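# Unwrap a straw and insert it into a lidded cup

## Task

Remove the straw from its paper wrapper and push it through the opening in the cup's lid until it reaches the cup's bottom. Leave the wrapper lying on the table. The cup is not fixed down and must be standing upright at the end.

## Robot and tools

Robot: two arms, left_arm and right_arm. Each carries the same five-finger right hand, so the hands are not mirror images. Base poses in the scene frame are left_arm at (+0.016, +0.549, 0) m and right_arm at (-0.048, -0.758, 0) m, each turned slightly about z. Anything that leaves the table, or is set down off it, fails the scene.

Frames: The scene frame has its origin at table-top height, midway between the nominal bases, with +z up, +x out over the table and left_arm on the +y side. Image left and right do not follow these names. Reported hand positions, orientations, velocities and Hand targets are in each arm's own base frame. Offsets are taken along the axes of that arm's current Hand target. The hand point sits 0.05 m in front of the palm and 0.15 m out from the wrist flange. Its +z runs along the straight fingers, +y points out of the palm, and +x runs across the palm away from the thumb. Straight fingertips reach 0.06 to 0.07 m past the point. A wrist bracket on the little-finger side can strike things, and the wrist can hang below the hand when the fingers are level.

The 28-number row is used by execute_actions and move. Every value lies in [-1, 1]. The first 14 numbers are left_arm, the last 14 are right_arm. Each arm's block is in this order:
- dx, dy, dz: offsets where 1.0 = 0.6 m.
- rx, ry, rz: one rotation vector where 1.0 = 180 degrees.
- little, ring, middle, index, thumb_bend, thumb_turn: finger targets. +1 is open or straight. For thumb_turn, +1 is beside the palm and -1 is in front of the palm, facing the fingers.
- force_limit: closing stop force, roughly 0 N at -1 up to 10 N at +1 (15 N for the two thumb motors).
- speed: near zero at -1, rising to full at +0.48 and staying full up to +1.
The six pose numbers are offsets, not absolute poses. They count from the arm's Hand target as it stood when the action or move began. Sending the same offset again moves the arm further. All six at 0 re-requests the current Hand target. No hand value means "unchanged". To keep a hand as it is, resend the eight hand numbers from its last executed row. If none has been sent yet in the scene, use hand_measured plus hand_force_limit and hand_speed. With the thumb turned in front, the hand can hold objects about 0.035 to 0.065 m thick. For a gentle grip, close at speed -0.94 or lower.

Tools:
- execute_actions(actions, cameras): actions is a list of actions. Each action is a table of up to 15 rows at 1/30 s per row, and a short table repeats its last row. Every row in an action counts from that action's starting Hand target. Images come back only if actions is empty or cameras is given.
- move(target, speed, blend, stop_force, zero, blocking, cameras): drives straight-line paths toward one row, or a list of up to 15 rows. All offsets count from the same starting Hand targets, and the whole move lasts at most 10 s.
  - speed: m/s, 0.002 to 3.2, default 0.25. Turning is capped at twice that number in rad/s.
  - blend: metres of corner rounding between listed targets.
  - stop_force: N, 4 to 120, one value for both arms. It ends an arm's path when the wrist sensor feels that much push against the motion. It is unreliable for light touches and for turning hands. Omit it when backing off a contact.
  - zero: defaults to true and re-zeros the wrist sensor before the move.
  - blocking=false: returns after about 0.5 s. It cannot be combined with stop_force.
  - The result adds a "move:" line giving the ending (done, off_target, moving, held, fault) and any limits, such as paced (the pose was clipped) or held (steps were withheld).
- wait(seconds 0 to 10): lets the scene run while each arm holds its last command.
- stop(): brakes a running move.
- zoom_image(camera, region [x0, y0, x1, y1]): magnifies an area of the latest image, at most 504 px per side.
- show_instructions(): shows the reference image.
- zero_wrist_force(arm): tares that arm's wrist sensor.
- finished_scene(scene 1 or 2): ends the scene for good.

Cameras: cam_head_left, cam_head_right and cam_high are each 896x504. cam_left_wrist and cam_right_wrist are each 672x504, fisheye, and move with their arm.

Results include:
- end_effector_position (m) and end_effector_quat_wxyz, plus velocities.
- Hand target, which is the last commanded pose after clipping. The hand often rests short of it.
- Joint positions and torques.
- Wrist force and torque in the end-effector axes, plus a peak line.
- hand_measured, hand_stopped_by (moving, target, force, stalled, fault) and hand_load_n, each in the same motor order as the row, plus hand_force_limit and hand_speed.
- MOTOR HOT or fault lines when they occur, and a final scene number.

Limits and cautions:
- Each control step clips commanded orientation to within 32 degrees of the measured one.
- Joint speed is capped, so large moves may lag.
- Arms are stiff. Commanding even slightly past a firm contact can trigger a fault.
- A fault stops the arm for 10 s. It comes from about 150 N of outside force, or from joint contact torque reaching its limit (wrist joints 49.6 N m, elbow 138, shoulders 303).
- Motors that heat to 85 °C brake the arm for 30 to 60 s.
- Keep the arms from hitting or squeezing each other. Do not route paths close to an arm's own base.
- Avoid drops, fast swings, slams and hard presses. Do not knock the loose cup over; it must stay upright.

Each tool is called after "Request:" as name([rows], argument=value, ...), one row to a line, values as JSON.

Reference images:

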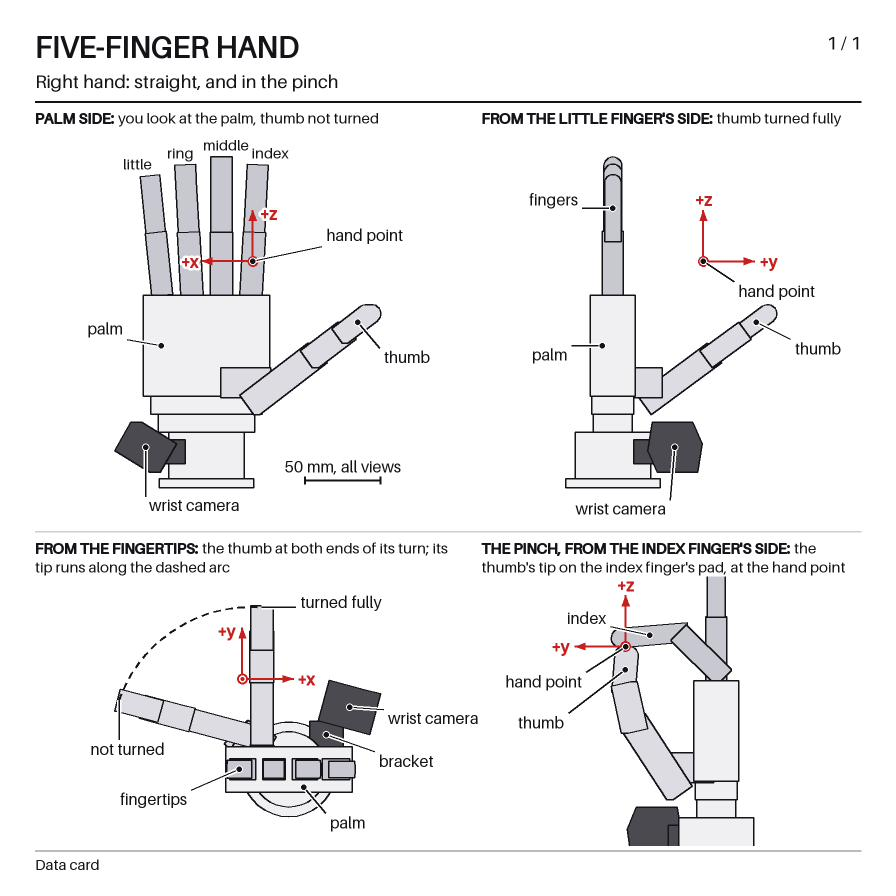

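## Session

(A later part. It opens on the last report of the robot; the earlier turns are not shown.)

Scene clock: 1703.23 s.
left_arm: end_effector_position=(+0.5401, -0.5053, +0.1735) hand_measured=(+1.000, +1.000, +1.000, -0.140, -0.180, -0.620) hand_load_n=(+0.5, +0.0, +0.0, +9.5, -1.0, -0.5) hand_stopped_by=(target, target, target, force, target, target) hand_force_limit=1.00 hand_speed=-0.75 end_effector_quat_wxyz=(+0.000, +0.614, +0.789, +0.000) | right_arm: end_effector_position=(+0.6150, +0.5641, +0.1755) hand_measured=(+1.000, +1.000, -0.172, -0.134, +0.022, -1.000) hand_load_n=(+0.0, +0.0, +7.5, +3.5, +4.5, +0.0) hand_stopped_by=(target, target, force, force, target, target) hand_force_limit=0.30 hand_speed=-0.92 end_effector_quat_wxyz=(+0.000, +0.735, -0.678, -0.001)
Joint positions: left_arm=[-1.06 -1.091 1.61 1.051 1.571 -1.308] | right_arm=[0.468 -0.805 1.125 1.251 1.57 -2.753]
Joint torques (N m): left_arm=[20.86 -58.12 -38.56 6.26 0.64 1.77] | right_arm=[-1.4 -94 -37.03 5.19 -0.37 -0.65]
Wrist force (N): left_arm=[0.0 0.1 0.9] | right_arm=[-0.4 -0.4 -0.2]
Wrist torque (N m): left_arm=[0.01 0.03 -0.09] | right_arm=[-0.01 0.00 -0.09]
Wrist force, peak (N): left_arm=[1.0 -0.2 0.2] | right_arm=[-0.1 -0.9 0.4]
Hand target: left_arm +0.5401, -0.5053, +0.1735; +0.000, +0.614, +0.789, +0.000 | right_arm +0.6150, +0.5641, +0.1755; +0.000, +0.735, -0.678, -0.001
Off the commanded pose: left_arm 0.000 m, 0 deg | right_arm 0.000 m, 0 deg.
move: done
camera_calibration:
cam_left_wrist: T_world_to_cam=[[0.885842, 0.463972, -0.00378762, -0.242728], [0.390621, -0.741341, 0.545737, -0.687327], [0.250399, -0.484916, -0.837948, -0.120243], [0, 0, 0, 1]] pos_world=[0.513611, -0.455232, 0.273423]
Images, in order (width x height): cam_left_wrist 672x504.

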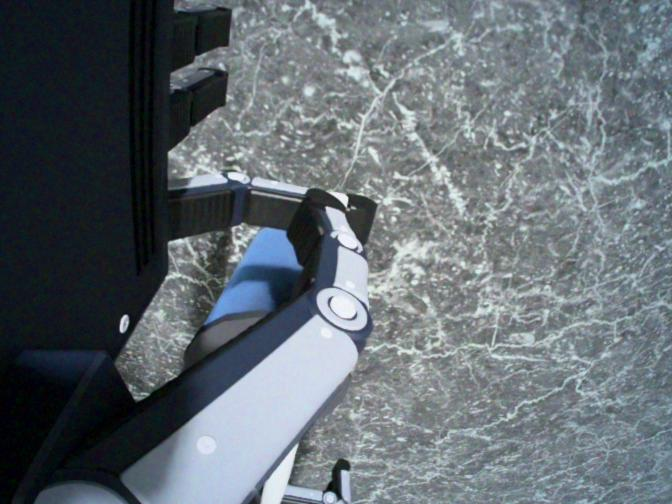

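Request:
move([
  [0,0,0,0,0,0,1,1,1,0.1,-0.18,-0.62,0.0,0.2,0,0,0,0,0,0,1,1,-0.6,-0.6,0.02,-1,0.3,-0.92],
  [0.0,0,0,0,0,0,1,1,1,0.1,-0.09,-0.62,0.0,0,0,0,0,0,0,0,1,1,-0.6,-0.6,0.02,-1,0.3,-0.92],
  [0.0,0,0,0,0,0,1,1,1,-0.6,-0.09,-0.62,1.0,-0.7,0,0,0,0,0,0,1,1,-0.6,-0.6,0.02,-1,0.3,-0.92],
], cameras=["cam_left_wrist"], speed=0.1)

Request:
zoom_image(camera="cam_left_wrist", region=[240, 120, 440, 320])

Scene clock: 1721.23 s.
left_arm: end_effector_position=(+0.5401, -0.5053, +0.1735) hand_measured=(+1.000, +1.000, +1.000, -0.132, -0.090, -0.620) hand_load_n=(+0.0, +0.0, -0.5, +13.5, +1.5, -0.5) hand_stopped_by=(target, target, target, force, target, target) hand_force_limit=1.00 hand_speed=-0.70 end_effector_quat_wxyz=(+0.000, +0.614, +0.789, +0.000) | right_arm: end_effector_position=(+0.6150, +0.5641, +0.1755) hand_measured=(+1.000, +1.000, -0.172, -0.134, +0.022, -1.000) hand_load_n=(+0.0, +0.0, +7.5, +3.5, +4.5, +0.0) hand_stopped_by=(target, target, force, force, target, target) hand_force_limit=0.30 hand_speed=-0.92 end_effector_quat_wxyz=(+0.000, +0.735, -0.678, -0.001)
Joint positions: left_arm=[-1.06 -1.091 1.61 1.051 1.571 -1.308] | right_arm=[0.468 -0.805 1.125 1.251 1.57 -2.753]
Joint torques (N m): left_arm=[21.53 -65.52 -33.84 5.99 -0.27 1.38] | right_arm=[0.02 -94.47 -37.33 4.96 -0.19 -0.45]
Wrist force (N): left_arm=[0.7 -0.3 0.5] | right_arm=[-0.5 -0.6 -0.4]
Wrist torque (N m): left_arm=[-0.06 -0.12 -0.04] | right_arm=[-0.04 0.05 -0.10]
Wrist force, peak (N): left_arm=[0.9 -0.1 1.3] | right_arm=[-0.5 -0.7 -0.9]
Hand target: left_arm +0.5401, -0.5053, +0.1735; +0.000, +0.614, +0.789, +0.000 | right_arm +0.6150, +0.5641, +0.1755; +0.000, +0.735, -0.678, -0.001
Off the commanded pose: left_arm 0.000 m, 0 deg | right_arm 0.000 m, 0 deg.
move: done
camera_calibration:
cam_left_wrist: T_world_to_cam=[[0.885842, 0.463972, -0.00378762, -0.242728], [0.390621, -0.741341, 0.545737, -0.687327], [0.250399, -0.484916, -0.837948, -0.120243], [0, 0, 0, 1]] pos_world=[0.513611, -0.455232, 0.273423]
Images, in order (width x height): cam_left_wrist 672x504.

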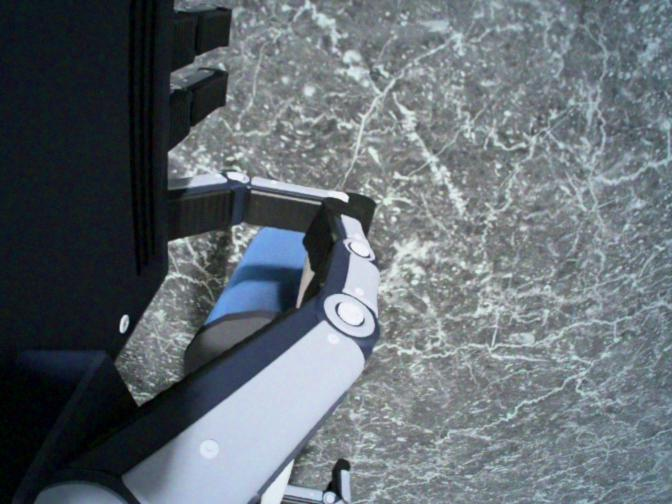

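Scaled by 2.520 from the camera's 672x504 image, which has a finer 960x720 frame.

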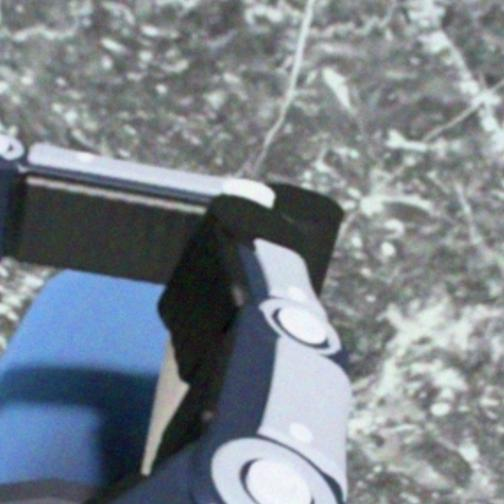

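Request:
move([
  [0,0,0,0,0,0,1,1,1,-0.6,-0.09,-0.62,1.0,-0.7,0,0,0,0,0,0,1,1,0.15,0.15,0.022,-1,0.3,-0.3],
  [0,0,0,0,0,0,1,1,1,-0.6,-0.09,-0.62,1.0,-0.7,0,0,-0.0033,0,0,0,1,1,0.15,0.15,0.022,-1,0.3,-0.3],
  [0,0,0,0,0,0,1,1,1,-0.6,-0.09,-0.62,1.0,-0.7,0.031,0,-0.0033,0,0,0,1,1,1,0.15,0.022,-0.65,0.3,-0.3],
], cameras=["cam_right_wrist","cam_high"], speed=0.06)

Request:
zoom_image(camera="cam_right_wrist", region=[220, 70, 470, 320])

Scene clock: 1741.90 s.
left_arm: end_effector_position=(+0.5401, -0.5053, +0.1735) hand_measured=(+1.000, +1.000, +1.000, -0.132, -0.090, -0.620) hand_load_n=(+0.0, +0.0, +0.0, +13.0, +1.5, -1.0) hand_stopped_by=(target, target, target, force, target, target) hand_force_limit=1.00 hand_speed=-0.70 end_effector_quat_wxyz=(+0.000, +0.614, +0.789, +0.000) | right_arm: end_effector_position=(+0.6165, +0.5455, +0.1775) hand_measured=(+1.000, +1.000, +1.000, +0.150, +0.022, -0.650) hand_load_n=(+0.0, +0.0, +0.0, +0.0, +0.0, -0.5) hand_stopped_by=(target, target, target, target, target, target) hand_force_limit=0.30 hand_speed=-0.30 end_effector_quat_wxyz=(+0.000, +0.735, -0.678, -0.001)
Joint positions: left_arm=[-1.06 -1.091 1.61 1.051 1.571 -1.308] | right_arm=[0.448 -0.824 1.155 1.24 1.57 -2.774]
Joint torques (N m): left_arm=[19.83 -75.38 -30.17 5.39 -1.37 1.14] | right_arm=[-11.52 -100.68 -27.3 2.89 2.89 -3.37]
Wrist force (N): left_arm=[0.6 -0.1 0.2] | right_arm=[0.2 -0.5 -0.5]
Wrist torque (N m): left_arm=[-0.01 -0.06 -0.07] | right_arm=[-0.05 -0.03 -0.06]
Wrist force, peak (N): left_arm=[0.6 -0.1 1.2] | right_arm=[-0.8 -0.5 -0.6]
Hand target: left_arm +0.5401, -0.5053, +0.1735; +0.000, +0.614, +0.789, +0.000 | right_arm +0.6165, +0.5455, +0.1775; +0.000, +0.735, -0.678, -0.001
Off the commanded pose: left_arm 0.000 m, 0 deg | right_arm 0.000 m, 0 deg.
move: done
camera_calibration:
cam_right_wrist: T_world_to_cam=[[-0.954865, -0.296912, -0.00869846, 0.754035], [-0.255334, 0.805484, 0.53479, -0.380492], [-0.151779, 0.512873, -0.84494, 0.0733005], [0, 0, 0, 1]] pos_world=[0.633975, 0.492769, 0.271977]
Images, in order (width x height): cam_high 896x504, cam_right_wrist 672x504.

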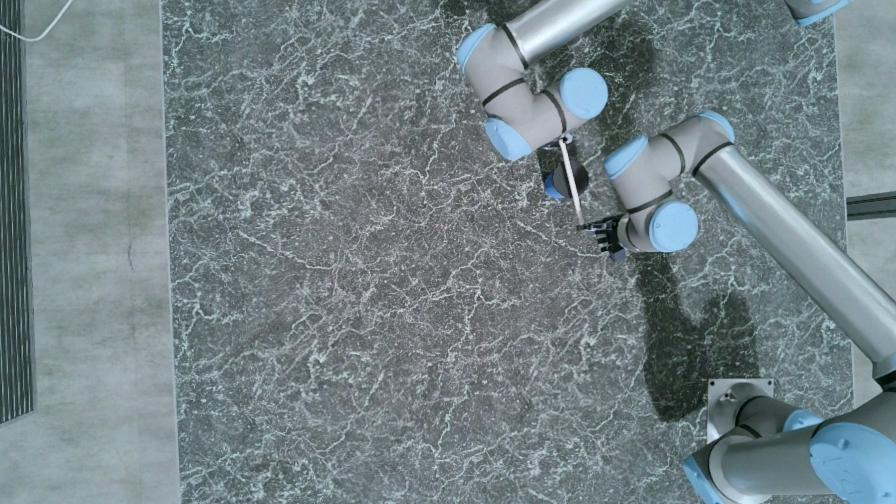

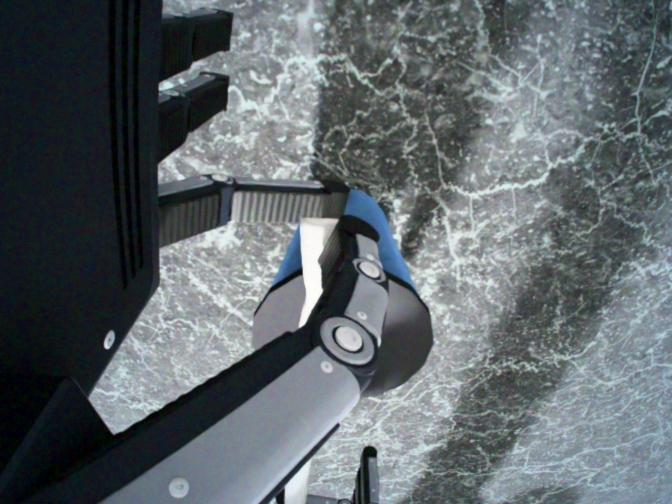

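Scaled by 2.016 from the camera's 672x504 image, which has a finer 960x720 frame.

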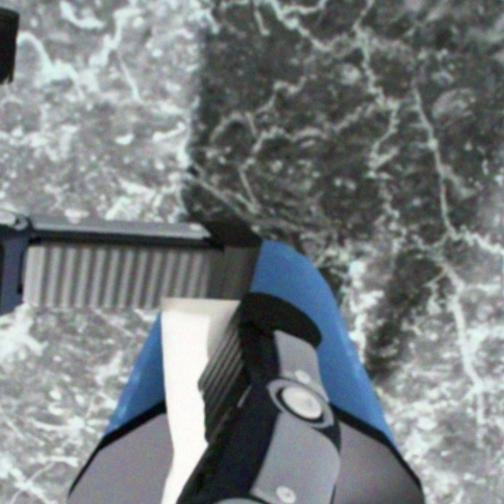

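Request:
move([
  [0,0,0,0,0,0,1,1,1,-0.6,-0.09,-0.62,1.0,-0.7,0,0,-0.0042,0,0,0,1,1,1,0.15,0.022,-0.65,0.3,-0.3],
  [0,0,0,0,0,0,1,1,1,-0.6,-0.09,-0.62,1.0,-0.7,-0.005,-0.01,-0.0042,0,0,0,1,1,1,0.15,0.022,-0.65,0.3,-0.3],
  [0,0,0,0,0,0,1,1,1,-0.6,-0.09,-0.62,1.0,-0.7,-0.005,-0.01,-0.0042,0,0,0,1,1,1,0.1,-0.06,-0.65,0.3,-0.3],
  [0,0,0,0,0,0,1,1,1,-0.6,-0.09,-0.62,1.0,-0.7,-0.005,-0.01,-0.0042,0,0,0,1,1,1,-0.6,-0.06,-0.65,0.9,-0.8],
], cameras=["cam_right_wrist","cam_left_wrist"], speed=0.06)

Request:
zoom_image(camera="cam_right_wrist", region=[220, 70, 470, 320])

Scene clock: 1764.03 s.
left_arm: end_effector_position=(+0.5401, -0.5053, +0.1735) hand_measured=(+1.000, +1.000, +1.000, -0.132, -0.088, -0.620) hand_load_n=(+0.0, +0.0, +0.0, +12.5, +3.5, -2.5) hand_stopped_by=(target, target, target, force, target, target) hand_force_limit=1.00 hand_speed=-0.70 end_effector_quat_wxyz=(+0.000, +0.614, +0.789, +0.000) | right_arm: end_effector_position=(+0.6222, +0.5490, +0.1800) hand_measured=(+1.000, +1.000, +1.000, -0.208, -0.060, -0.650) hand_load_n=(+0.0, +0.0, +0.0, +10.0, +0.0, +0.0) hand_stopped_by=(target, target, target, force, target, target) hand_force_limit=0.90 hand_speed=-0.80 end_effector_quat_wxyz=(+0.000, +0.735, -0.678, -0.001)
Joint positions: left_arm=[-1.06 -1.091 1.61 1.051 1.571 -1.308] | right_arm=[0.449 -0.814 1.132 1.253 1.57 -2.773]
Joint torques (N m): left_arm=[17.83 -73.83 -30.06 4.97 -2.45 0.55] | right_arm=[4.05 -81.71 -39.01 6.19 2.4 2.61]
Wrist force (N): left_arm=[0.1 -0.1 -0.1] | right_arm=[-0.8 -0.4 0.7]
Wrist torque (N m): left_arm=[-0.01 -0.14 -0.05] | right_arm=[-0.01 0.12 -0.25]
Wrist force, peak (N): left_arm=[-1.9 -0.4 0.2] | right_arm=[-2.6 -0.2 1.3]
Hand target: left_arm +0.5401, -0.5053, +0.1735; +0.000, +0.614, +0.789, +0.000 | right_arm +0.6223, +0.5490, +0.1800; +0.000, +0.735, -0.678, -0.001
Off the commanded pose: left_arm 0.000 m, 0 deg | right_arm 0.000 m, 0 deg.
move: done
camera_calibration:
cam_left_wrist: T_world_to_cam=[[0.885842, 0.463972, -0.00378762, -0.242728], [0.390621, -0.741341, 0.545737, -0.687327], [0.250399, -0.484916, -0.837948, -0.120243], [0, 0, 0, 1]] pos_world=[0.513611, -0.455232, 0.273423]
cam_right_wrist: T_world_to_cam=[[-0.954865, -0.296912, -0.00869846, 0.760539], [-0.255334, 0.805484, 0.53479, -0.383193], [-0.151779, 0.512873, -0.84494, 0.0744829], [0, 0, 0, 1]] pos_world=[0.639675, 0.496269, 0.274477]
Images, in order (width x height): cam_left_wrist 672x504, cam_right_wrist 672x504.

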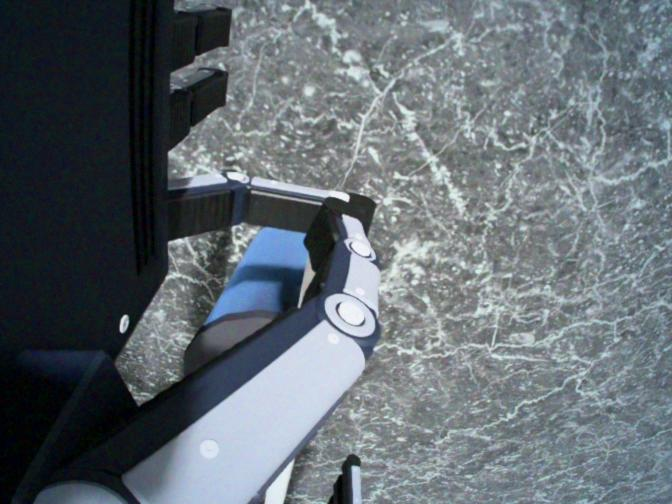

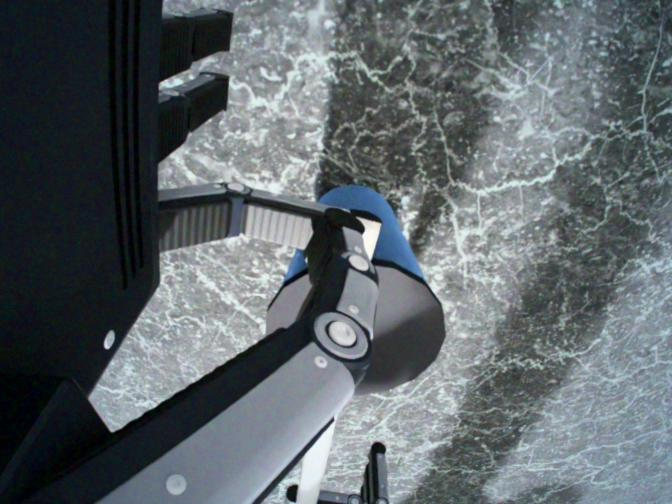

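Scaled by 2.016 from the camera's 672x504 image, which has a finer 960x720 frame.

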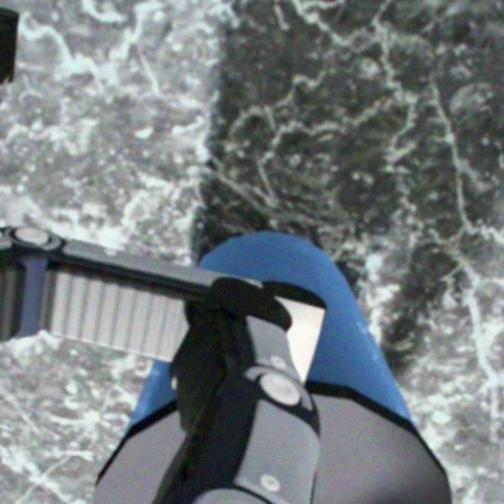

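Request:
move([
  [0,0,0,0,0,0,1,1,1,-0.6,-0.09,-0.62,1.0,-0.7,0,0,0,0,0,0,1,1,1,0.1,-0.06,-0.65,0.3,-0.3],
  [0,0,0,0,0,0,1,1,1,-0.6,-0.09,-0.62,1.0,-0.7,0,0.005,-0.0017,0,0,0,1,1,1,0.1,-0.0,-0.65,0.3,-0.3],
  [0,0,0,0,0,0,1,1,1,-0.6,-0.09,-0.62,1.0,-0.7,0,0.005,-0.0017,0,0,0,1,1,1,-0.6,-0.0,-0.65,0.9,-0.8],
], cameras=["cam_right_wrist"], speed=0.06)

Request:
zoom_image(camera="cam_right_wrist", region=[220, 70, 470, 320])

Scene clock: 1779.90 s.
left_arm: end_effector_position=(+0.5401, -0.5053, +0.1735) hand_measured=(+1.000, +1.000, +1.000, -0.132, -0.090, -0.620) hand_load_n=(+0.0, +0.0, +0.0, +12.5, +1.5, -1.0) hand_stopped_by=(target, target, target, force, target, target) hand_force_limit=1.00 hand_speed=-0.70 end_effector_quat_wxyz=(+0.000, +0.614, +0.789, +0.000) | right_arm: end_effector_position=(+0.6193, +0.5488, +0.1810) hand_measured=(+1.000, +1.000, +1.000, -0.170, +0.000, -0.650) hand_load_n=(+0.0, +0.0, +0.0, +12.0, +1.5, -1.0) hand_stopped_by=(target, target, target, force, target, target) hand_force_limit=0.90 hand_speed=-0.80 end_effector_quat_wxyz=(+0.000, +0.735, -0.678, -0.001)
Joint positions: left_arm=[-1.06 -1.091 1.61 1.051 1.571 -1.308] | right_arm=[0.45 -0.819 1.139 1.251 1.57 -2.772]
Joint torques (N m): left_arm=[17.05 -67.9 -30.02 4.38 -2.33 0.25] | right_arm=[6.47 -100.91 -26.27 2.8 2.54 2.93]
Wrist force (N): left_arm=[-0.2 -0.4 0.2] | right_arm=[-0.8 -0.9 0.3]
Wrist torque (N m): left_arm=[-0.07 -0.10 -0.05] | right_arm=[-0.10 0.04 -0.30]
Wrist force, peak (N): left_arm=[0.8 -0.6 0.7] | right_arm=[-0.9 -0.4 1.1]
Hand target: left_arm +0.5401, -0.5053, +0.1735; +0.000, +0.614, +0.789, +0.000 | right_arm +0.6193, +0.5488, +0.1810; +0.000, +0.735, -0.678, -0.001
Off the commanded pose: left_arm 0.000 m, 0 deg | right_arm 0.000 m, 0 deg.
move: done
camera_calibration:
cam_right_wrist: T_world_to_cam=[[-0.954865, -0.296912, -0.00869846, 0.757594], [-0.255334, 0.805484, 0.53479, -0.384252], [-0.151779, 0.512873, -0.84494, 0.0750264], [0, 0, 0, 1]] pos_world=[0.636675, 0.495969, 0.275477]
Images, in order (width x height): cam_right_wrist 672x504.

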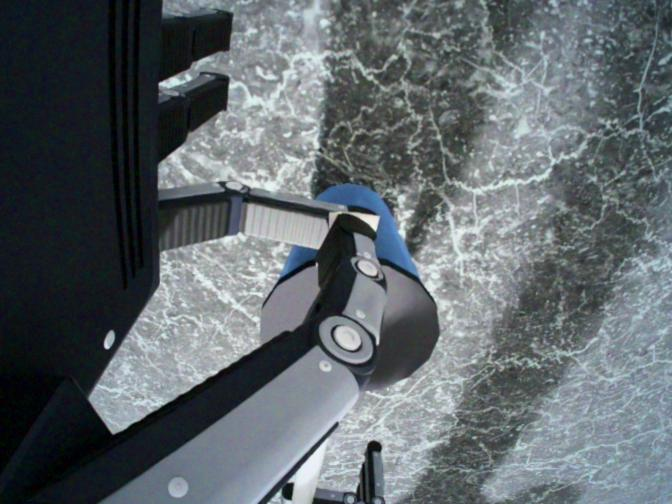

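Scaled by 2.016 from the camera's 672x504 image, which has a finer 960x720 frame.

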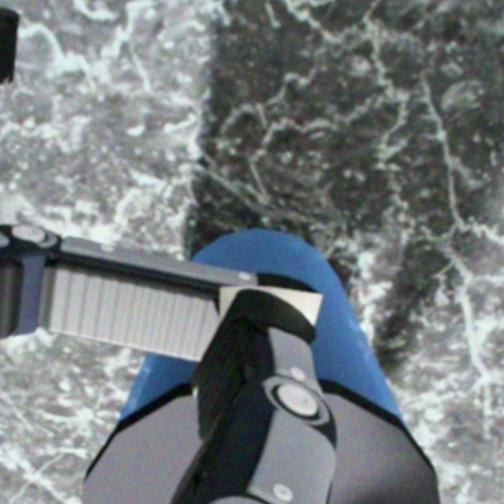

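Request:
move(target=[0.04,0,0,0,0,0,1,1,1,-0.6,-0.09,-0.62,1.0,-0.7,0,0,0,0,0,0,1,1,1,-0.6,-0.0,-0.65,0.9,-0.8], cameras=["cam_right_wrist","cam_left_wrist","cam_high"], speed=0.012)

Request:
zoom_image(camera="cam_left_wrist", region=[240, 120, 440, 320])

Request:
zoom_image(camera="cam_high", region=[545, 120, 625, 240])

Scene clock: 1792.83 s.
left_arm: end_effector_position=(+0.5343, -0.4822, +0.1735) hand_measured=(+1.000, +1.000, +1.000, -0.132, -0.090, -0.620) hand_load_n=(+0.0, +0.0, +0.0, +12.5, +1.0, -0.5) hand_stopped_by=(target, target, target, force, target, target) hand_force_limit=1.00 hand_speed=-0.70 end_effector_quat_wxyz=(+0.000, +0.614, +0.789, +0.000) | right_arm: end_effector_position=(+0.6193, +0.5488, +0.1810) hand_measured=(+1.000, +1.000, +1.000, -0.170, +0.000, -0.650) hand_load_n=(+0.0, +0.0, +0.0, -0.5, +0.0, +0.0) hand_stopped_by=(target, target, target, force, target, target) hand_force_limit=0.90 hand_speed=-0.80 end_effector_quat_wxyz=(+0.000, +0.735, -0.678, -0.001)
Joint positions: left_arm=[-1.05 -1.121 1.657 1.035 1.571 -1.299] | right_arm=[0.45 -0.819 1.139 1.251 1.57 -2.772]
Joint torques (N m): left_arm=[23.68 -79.83 -26.71 1.52 -1.42 1.84] | right_arm=[-1.76 -101.17 -28.08 4.43 2.12 1.83]
Wrist force (N): left_arm=[0.9 -0.1 -0.1] | right_arm=[-0.3 -0.5 0.1]
Wrist torque (N m): left_arm=[-0.01 -0.14 -0.04] | right_arm=[-0.05 0.03 -0.30]
Wrist force, peak (N): left_arm=[-6.5 0.0 -0.5] | right_arm=[-6.8 -0.2 0.3]
Hand target: left_arm +0.5342, -0.4820, +0.1735; +0.000, +0.614, +0.789, +0.000 | right_arm +0.6193, +0.5488, +0.1810; +0.000, +0.735, -0.678, -0.001
Off the commanded pose: left_arm 0.000 m, 0 deg | right_arm 0.000 m, 0 deg.
move: done
camera_calibration:
cam_left_wrist: T_world_to_cam=[[0.885842, 0.463972, -0.00378762, -0.248219], [0.390621, -0.741341, 0.545737, -0.667897], [0.250399, -0.484916, -0.837948, -0.107564], [0, 0, 0, 1]] pos_world=[0.507711, -0.432132, 0.273423]
cam_right_wrist: T_world_to_cam=[[-0.954865, -0.296912, -0.00869846, 0.757594], [-0.255334, 0.805484, 0.53479, -0.384252], [-0.151779, 0.512873, -0.84494, 0.0750264], [0, 0, 0, 1]] pos_world=[0.636675, 0.495969, 0.275477]
Images, in order (width x height): cam_high 896x504, cam_left_wrist 672x504, cam_right_wrist 672x504.

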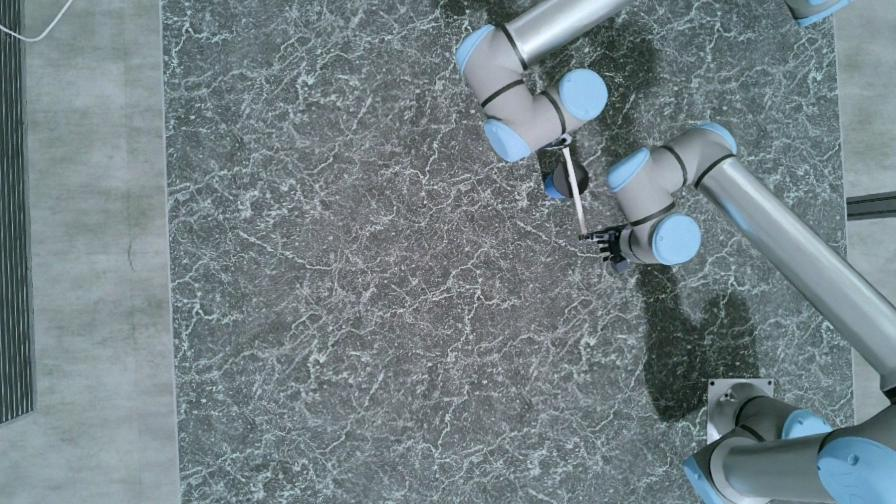

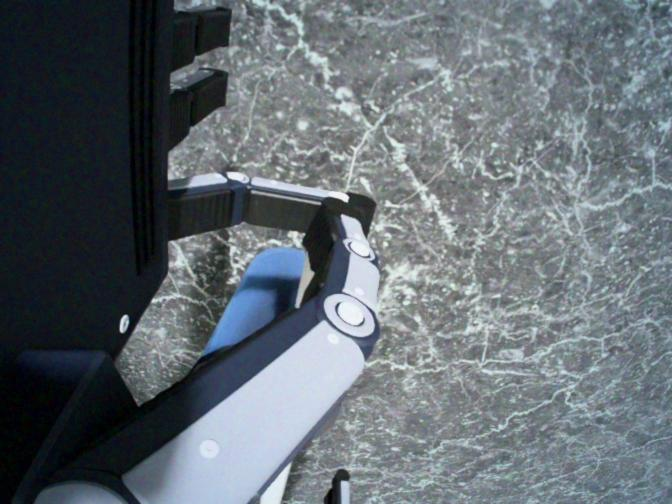

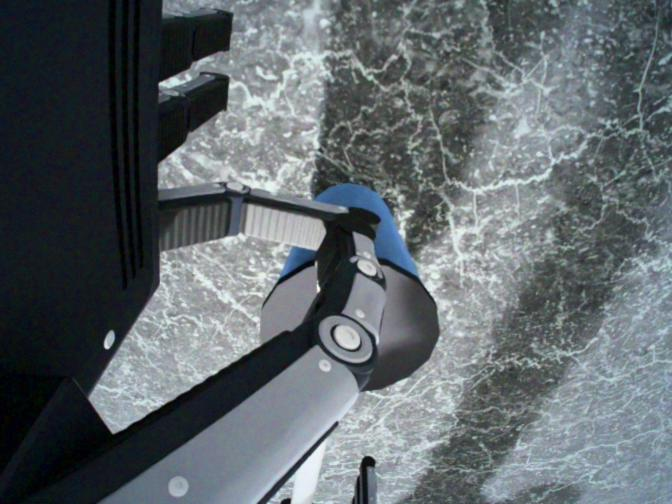

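Scaled by 2.520 from the camera's 672x504 image, which has a finer 960x720 frame.

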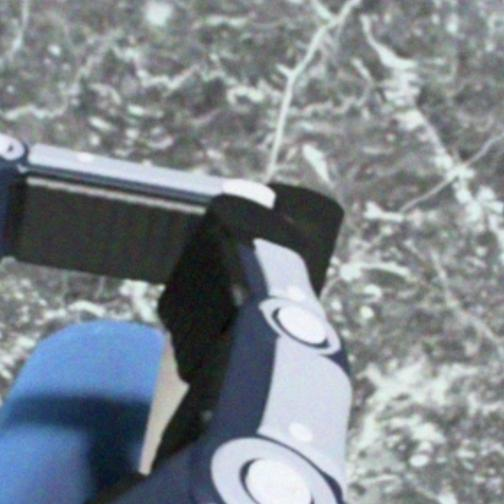

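Scaled by 4.200 from the camera's 896x504 image, which has a finer 1280x720 frame.

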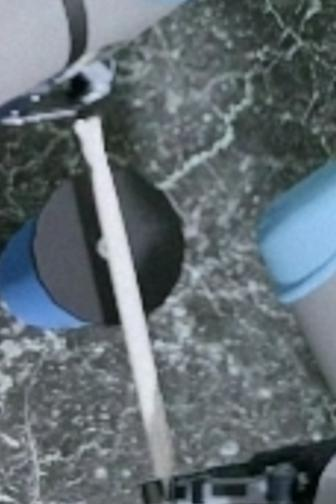

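Request:
move([
  [0,0,0,0,0,0,1,1,1,-0.6,-0.09,-0.62,1.0,-0.7,0,0,0,0,0,0,1,1,0.15,0.15,0.02,-1,0.3,0],
  [0,0,0,0,0,0,1,1,1,-0.6,-0.09,-0.62,1.0,-0.7,0,0,-0.005,0,0,0,1,1,0.15,0.15,0.02,-1,0.3,0],
  [0,0,0,0,0,0,1,1,1,-0.6,-0.09,-0.62,1.0,-0.7,-0.0633,0.0025,-0.005,0,0,-0.0222,1,1,0.15,0.15,0.02,-1,0.3,0],
], cameras=["cam_right_wrist"], speed=0.06)

Request:
zoom_image(camera="cam_right_wrist", region=[220, 70, 470, 320])

Scene clock: 1877.87 s.
left_arm: end_effector_position=(+0.5342, -0.4820, +0.1735) hand_measured=(+1.000, +1.000, +1.000, -0.132, -0.090, -0.620) hand_load_n=(+0.0, +0.0, +0.0, +13.0, +1.5, -1.0) hand_stopped_by=(target, target, target, force, target, target) hand_force_limit=1.00 hand_speed=-0.70 end_effector_quat_wxyz=(+0.000, +0.614, +0.789, +0.000) | right_arm: end_effector_position=(+0.6147, +0.5863, +0.1841) hand_measured=(+1.000, +1.000, +0.150, +0.150, +0.020, -1.000) hand_load_n=(+0.0, +0.0, +0.0, +0.0, +0.0, +0.0) hand_stopped_by=(target, target, target, target, target, target) hand_force_limit=0.30 hand_speed=0.00 end_effector_quat_wxyz=(+0.000, +0.758, -0.652, -0.001)
Joint positions: left_arm=[-1.05 -1.121 1.657 1.035 1.571 -1.299] | right_arm=[0.495 -0.777 1.06 1.288 1.57 -2.796]
Joint torques (N m): left_arm=[22.51 -77.25 -26.23 1.03 1.01 1.83] | right_arm=[5.79 -83.88 -36.44 5.84 -1.01 -3.26]
Wrist force (N): left_arm=[0.5 0.0 0.0] | right_arm=[-0.1 -0.1 0.0]
Wrist torque (N m): left_arm=[-0.02 -0.08 -0.06] | right_arm=[0.05 -0.03 -0.07]
Wrist force, peak (N): left_arm=[1.1 -0.3 0.4] | right_arm=[-0.2 -1.0 0.1]
Hand target: left_arm +0.5342, -0.4820, +0.1735; +0.000, +0.614, +0.789, +0.000 | right_arm +0.6147, +0.5865, +0.1841; +0.000, +0.758, -0.652, -0.001
Off the commanded pose: left_arm 0.000 m, 0 deg | right_arm 0.000 m, 0 deg.
move: done
camera_calibration:
cam_right_wrist: T_world_to_cam=[[-0.931956, -0.362464, -0.00881248, 0.788886], [-0.310677, 0.785803, 0.534783, -0.371789], [-0.186915, 0.501133, -0.844943, 0.0861573], [0, 0, 0, 1]] pos_world=[0.635805, 0.534919, 0.278577]
Images, in order (width x height): cam_right_wrist 672x504.

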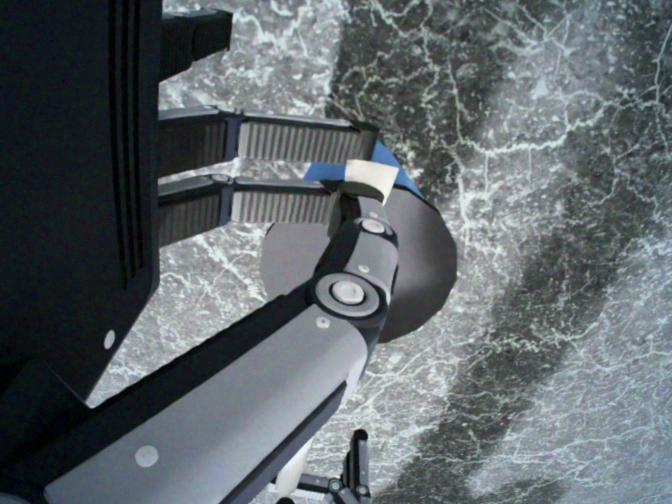

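Scaled by 2.016 from the camera's 672x504 image, which has a finer 960x720 frame.

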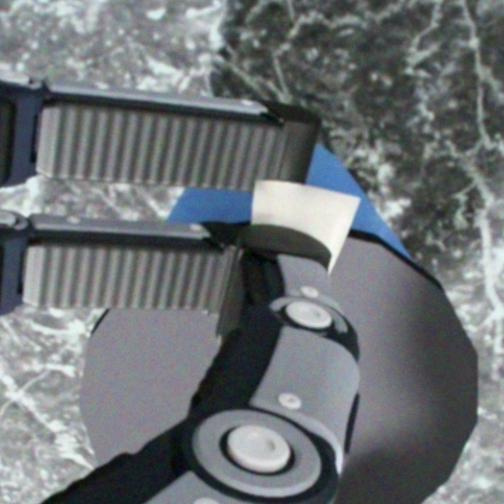

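Request:
move([
  [0,0,0,0,0,0,1,1,1,-0.6,-0.09,-0.62,1.0,-0.7,0,0.0045,0,0,0,0,1,1,0.15,0.15,0.02,-1,0.3,0],
  [0,0,0,0,0,0,1,1,1,-0.6,-0.09,-0.62,1.0,-0.7,0,0.0045,0,0,0,0,1,1,-0.6,-0.6,0.02,-1,1.0,-0.75],
  [0,0,0,0,0,0,1,1,1,-0.05,-0.09,-0.62,1.0,-0.3,0,0.0045,0,0,0,0,1,1,-0.6,-0.6,0.02,-1,1.0,-0.75],
  [0,0,0,0,0,0,1,1,1,-0.6,-0.09,-0.62,1.0,-0.2,0,0.0045,0,0,0,0,1,1,-0.6,-0.6,0.02,-1,1.0,-0.75],
], cameras=["cam_right_wrist","cam_left_wrist"], speed=0.06)

Request:
zoom_image(camera="cam_left_wrist", region=[240, 120, 440, 320])

Scene clock: 1896.07 s.
left_arm: end_effector_position=(+0.5342, -0.4820, +0.1735) hand_measured=(+1.000, +1.000, +1.000, -0.140, -0.090, -0.620) hand_load_n=(+0.0, +0.0, +0.0, +15.5, +2.0, -0.5) hand_stopped_by=(target, target, target, force, target, target) hand_force_limit=1.00 hand_speed=-0.20 end_effector_quat_wxyz=(+0.000, +0.614, +0.789, +0.000) | right_arm: end_effector_position=(+0.6121, +0.5861, +0.1841) hand_measured=(+1.000, +1.000, -0.190, -0.134, +0.022, -1.000) hand_load_n=(+0.0, +0.0, +10.5, +9.5, +5.5, +0.5) hand_stopped_by=(target, target, force, force, target, target) hand_force_limit=1.00 hand_speed=-0.75 end_effector_quat_wxyz=(+0.000, +0.758, -0.652, -0.001)
Joint positions: left_arm=[-1.05 -1.121 1.657 1.035 1.571 -1.299] | right_arm=[0.496 -0.781 1.067 1.285 1.57 -2.795]
Joint torques (N m): left_arm=[22.71 -74.55 -27.46 3.04 2.55 1.41] | right_arm=[3.71 -103.47 -27.98 3.7 2.9 2.32]
Wrist force (N): left_arm=[0.6 -0.3 0.0] | right_arm=[0.3 0.0 0.7]
Wrist torque (N m): left_arm=[-0.06 -0.06 -0.08] | right_arm=[0.07 0.01 -0.26]
Wrist force, peak (N): left_arm=[-0.6 0.0 -1.4] | right_arm=[-1.3 -0.4 1.7]
Hand target: left_arm +0.5342, -0.4820, +0.1735; +0.000, +0.614, +0.789, +0.000 | right_arm +0.6121, +0.5861, +0.1841; +0.000, +0.758, -0.652, -0.001
Off the commanded pose: left_arm 0.000 m, 0 deg | right_arm 0.000 m, 0 deg.
move: done
camera_calibration:
cam_left_wrist: T_world_to_cam=[[0.885842, 0.463972, -0.00378801, -0.248311], [0.390622, -0.74134, 0.545737, -0.667749], [0.250399, -0.484916, -0.837948, -0.107467], [0, 0, 0, 1]] pos_world=[0.507711, -0.431932, 0.273423]
cam_right_wrist: T_world_to_cam=[[-0.931817, -0.362823, -0.00879185, 0.786395], [-0.310974, 0.785698, 0.534765, -0.372222], [-0.187117, 0.501037, -0.844955, 0.0859357], [0, 0, 0, 1]] pos_world=[0.633104, 0.534719, 0.278577]
Images, in order (width x height): cam_left_wrist 672x504, cam_right_wrist 672x504.

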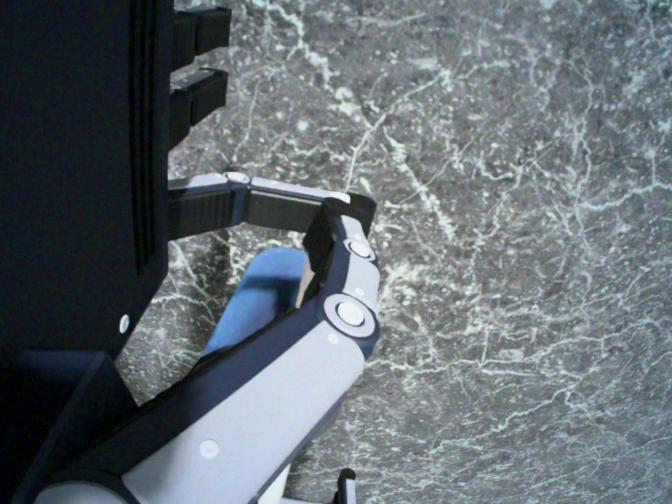

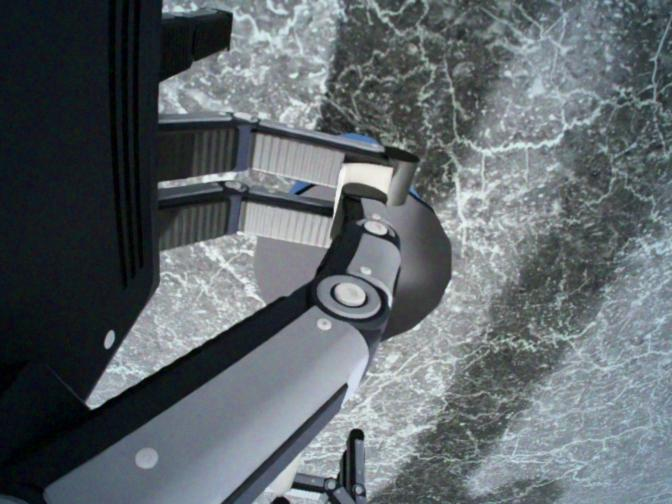

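Scaled by 2.520 from the camera's 672x504 image, which has a finer 960x720 frame.

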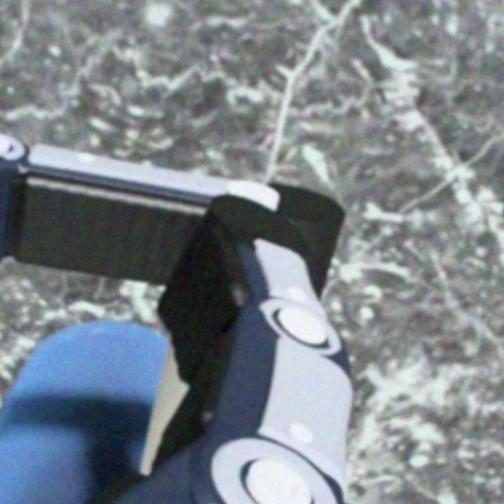

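Request:
move(target=[0.04,0,0,0,0,0,1,1,1,-0.6,-0.09,-0.62,1.0,-0.2,0,0,0,0,0,0,1,1,-0.6,-0.6,0.02,-1,1.0,-0.75], cameras=["cam_right_wrist","cam_left_wrist","cam_high"], speed=0.015)

Request:
zoom_image(camera="cam_left_wrist", region=[240, 120, 440, 320])

Request:
zoom_image(camera="cam_high", region=[545, 120, 625, 250])

Scene clock: 1908.37 s.
left_arm: end_effector_position=(+0.5284, -0.4589, +0.1735) hand_measured=(+1.000, +1.000, +1.000, -0.142, -0.090, -0.620) hand_load_n=(+0.0, +0.0, +0.0, +0.0, +0.0, +0.0) hand_stopped_by=(target, target, target, force, target, target) hand_force_limit=1.00 hand_speed=-0.20 end_effector_quat_wxyz=(+0.000, +0.614, +0.789, +0.000) | right_arm: end_effector_position=(+0.6121, +0.5861, +0.1841) hand_measured=(+1.000, +1.000, -0.190, -0.134, +0.022, -1.000) hand_load_n=(+0.0, +0.0, +10.0, +6.5, +5.0, -0.5) hand_stopped_by=(target, target, force, force, target, target) hand_force_limit=1.00 hand_speed=-0.75 end_effector_quat_wxyz=(+0.000, +0.758, -0.652, -0.001)
Joint positions: left_arm=[-1.04 -1.151 1.702 1.019 1.571 -1.288] | right_arm=[0.496 -0.781 1.067 1.285 1.57 -2.795]
Joint torques (N m): left_arm=[20.39 -78.85 -25.16 0.66 -0.7 1.63] | right_arm=[-6.78 -102.76 -31.12 4.96 2.31 0.19]
Wrist force (N): left_arm=[0.1 0.0 0.1] | right_arm=[-0.3 -0.3 0.7]
Wrist torque (N m): left_arm=[0.02 -0.01 -0.11] | right_arm=[0.01 -0.01 -0.30]
Wrist force, peak (N): left_arm=[-12.6 0.0 0.2] | right_arm=[-13.3 -0.1 2.1]
Hand target: left_arm +0.5283, -0.4588, +0.1735; +0.000, +0.614, +0.789, +0.000 | right_arm +0.6121, +0.5861, +0.1841; +0.000, +0.758, -0.652, -0.001
Off the commanded pose: left_arm 0.000 m, 0 deg | right_arm 0.000 m, 0 deg.
move: done
camera_calibration:
cam_left_wrist: T_world_to_cam=[[0.885842, 0.463972, -0.00378762, -0.253757], [0.390621, -0.741341, 0.545737, -0.648393], [0.250399, -0.484916, -0.837948, -0.0948368], [0, 0, 0, 1]] pos_world=[0.501811, -0.408932, 0.273423]
cam_right_wrist: T_world_to_cam=[[-0.931846, -0.36275, -0.00874235, 0.78636], [-0.310888, 0.785732, 0.534766, -0.372295], [-0.187117, 0.501037, -0.844955, 0.0859352], [0, 0, 0, 1]] pos_world=[0.633104, 0.534719, 0.278577]
Images, in order (width x height): cam_high 896x504, cam_left_wrist 672x504, cam_right_wrist 672x504.

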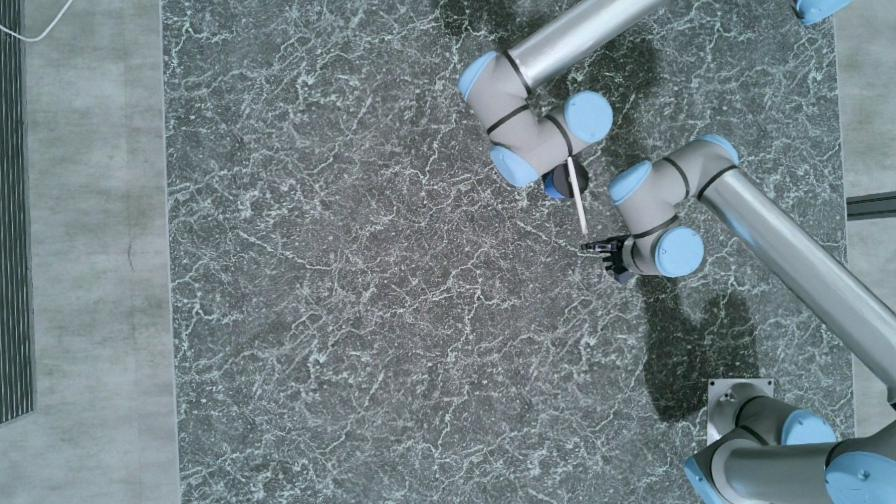

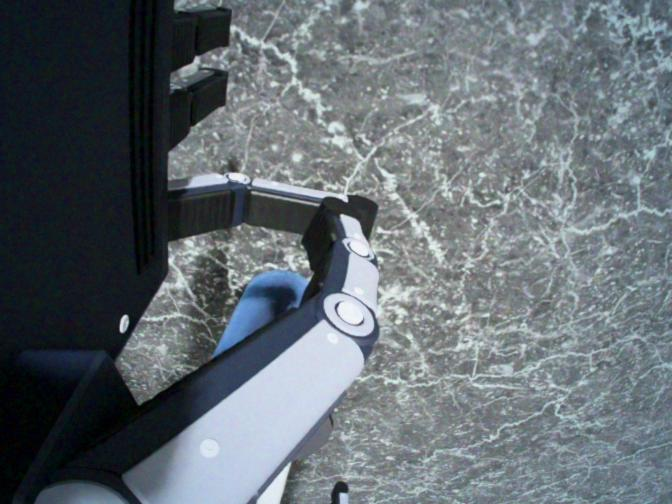

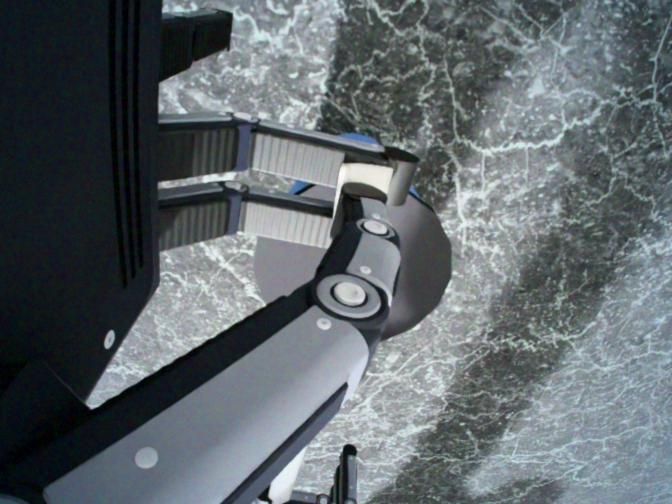

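Scaled by 2.520 from the camera's 672x504 image, which has a finer 960x720 frame.

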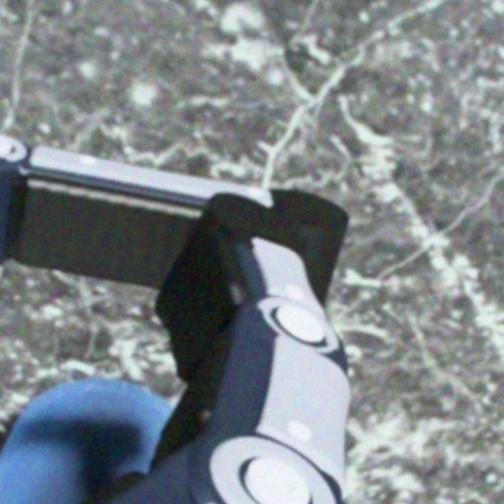

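Scaled by 3.877 from the camera's 896x504 image, which has a finer 1280x720 frame.

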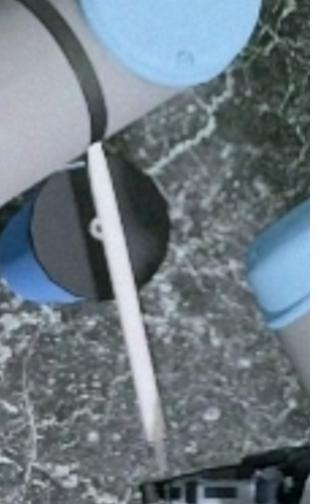

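Request:
zoom_image(camera="cam_high", region=[570, 215, 605, 250])

Scaled by 14.400 from the camera's 896x504 image, which has a finer 1280x720 frame.

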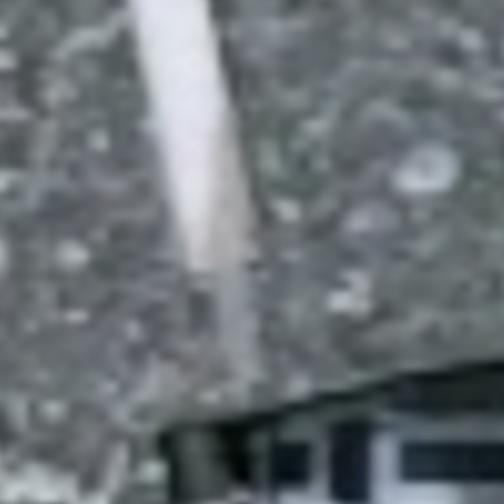

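Request:
move([
  [0,0,0,0,0,0,1,1,1,0.25,-0.09,-0.62,1.0,-0.2,0,0,0,0,0,0,1,1,-0.6,-0.6,0.02,-1,1.0,-0.75],
  [0,0,-0.005,0,0,0,1,1,1,0.25,-0.09,-0.62,1.0,-0.2,0,0,0,0,0,0,1,1,-0.6,-0.6,0.02,-1,1.0,-0.75],
  [-0.0389,0,-0.005,0,0,0,1,1,1,0.25,-0.09,-0.62,1.0,-0.2,0,0,0,0,0,0,1,1,-0.6,-0.6,0.02,-1,1.0,-0.75],
], cameras=["cam_left_wrist"], speed=0.06)

Request:
zoom_image(camera="cam_left_wrist", region=[240, 120, 440, 320])

Scene clock: 1966.13 s.
left_arm: end_effector_position=(+0.5341, -0.4813, +0.1765) hand_measured=(+1.000, +1.000, +1.000, +0.250, -0.090, -0.620) hand_load_n=(+0.0, +0.0, +0.0, +0.0, +0.0, +0.0) hand_stopped_by=(target, target, target, target, target, target) hand_force_limit=1.00 hand_speed=-0.20 end_effector_quat_wxyz=(+0.000, +0.614, +0.789, +0.000) | right_arm: end_effector_position=(+0.6121, +0.5861, +0.1841) hand_measured=(+1.000, +1.000, -0.190, -0.136, +0.022, -1.000) hand_load_n=(+0.0, +0.0, +8.5, +6.0, +4.5, +1.0) hand_stopped_by=(target, target, force, force, target, target) hand_force_limit=1.00 hand_speed=-0.75 end_effector_quat_wxyz=(+0.000, +0.758, -0.652, -0.001)
Joint positions: left_arm=[-1.05 -1.125 1.656 1.039 1.571 -1.298] | right_arm=[0.496 -0.781 1.067 1.285 1.57 -2.795]
Joint torques (N m): left_arm=[-19.24 -53.96 -38.31 6.18 2.36 -2.01] | right_arm=[7.18 -99.03 -33.89 2.37 -1.98 0.49]
Wrist force (N): left_arm=[-1.2 2.1 0.0] | right_arm=[-1.6 -0.4 0.5]
Wrist torque (N m): left_arm=[0.30 0.16 0.02] | right_arm=[0.00 0.20 -0.37]
Wrist force, peak (N): left_arm=[38.6 -0.5 0.1] | right_arm=[38.2 -1.2 -1.1]
Hand target: left_arm +0.5341, -0.4814, +0.1765; +0.000, +0.614, +0.789, +0.000 | right_arm +0.6121, +0.5861, +0.1841; +0.000, +0.758, -0.652, -0.001
Off the commanded pose: left_arm 0.000 m, 0 deg | right_arm 0.000 m, 0 deg.
move: done
camera_calibration:
cam_left_wrist: T_world_to_cam=[[0.885855, 0.463947, -0.00366554, -0.248499], [0.390518, -0.741338, 0.545815, -0.668757], [0.250512, -0.484945, -0.837898, -0.104647], [0, 0, 0, 1]] pos_world=[0.507511, -0.431233, 0.276423]
Images, in order (width x height): cam_left_wrist 672x504.

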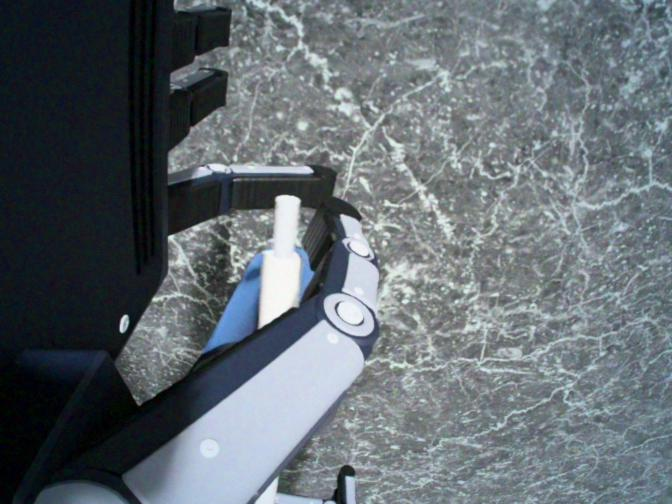

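Scaled by 2.520 from the camera's 672x504 image, which has a finer 960x720 frame.

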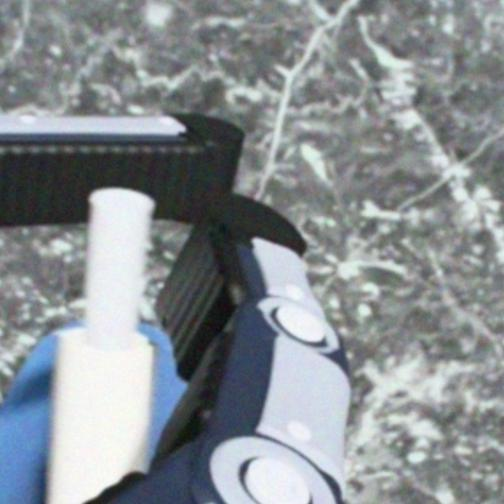

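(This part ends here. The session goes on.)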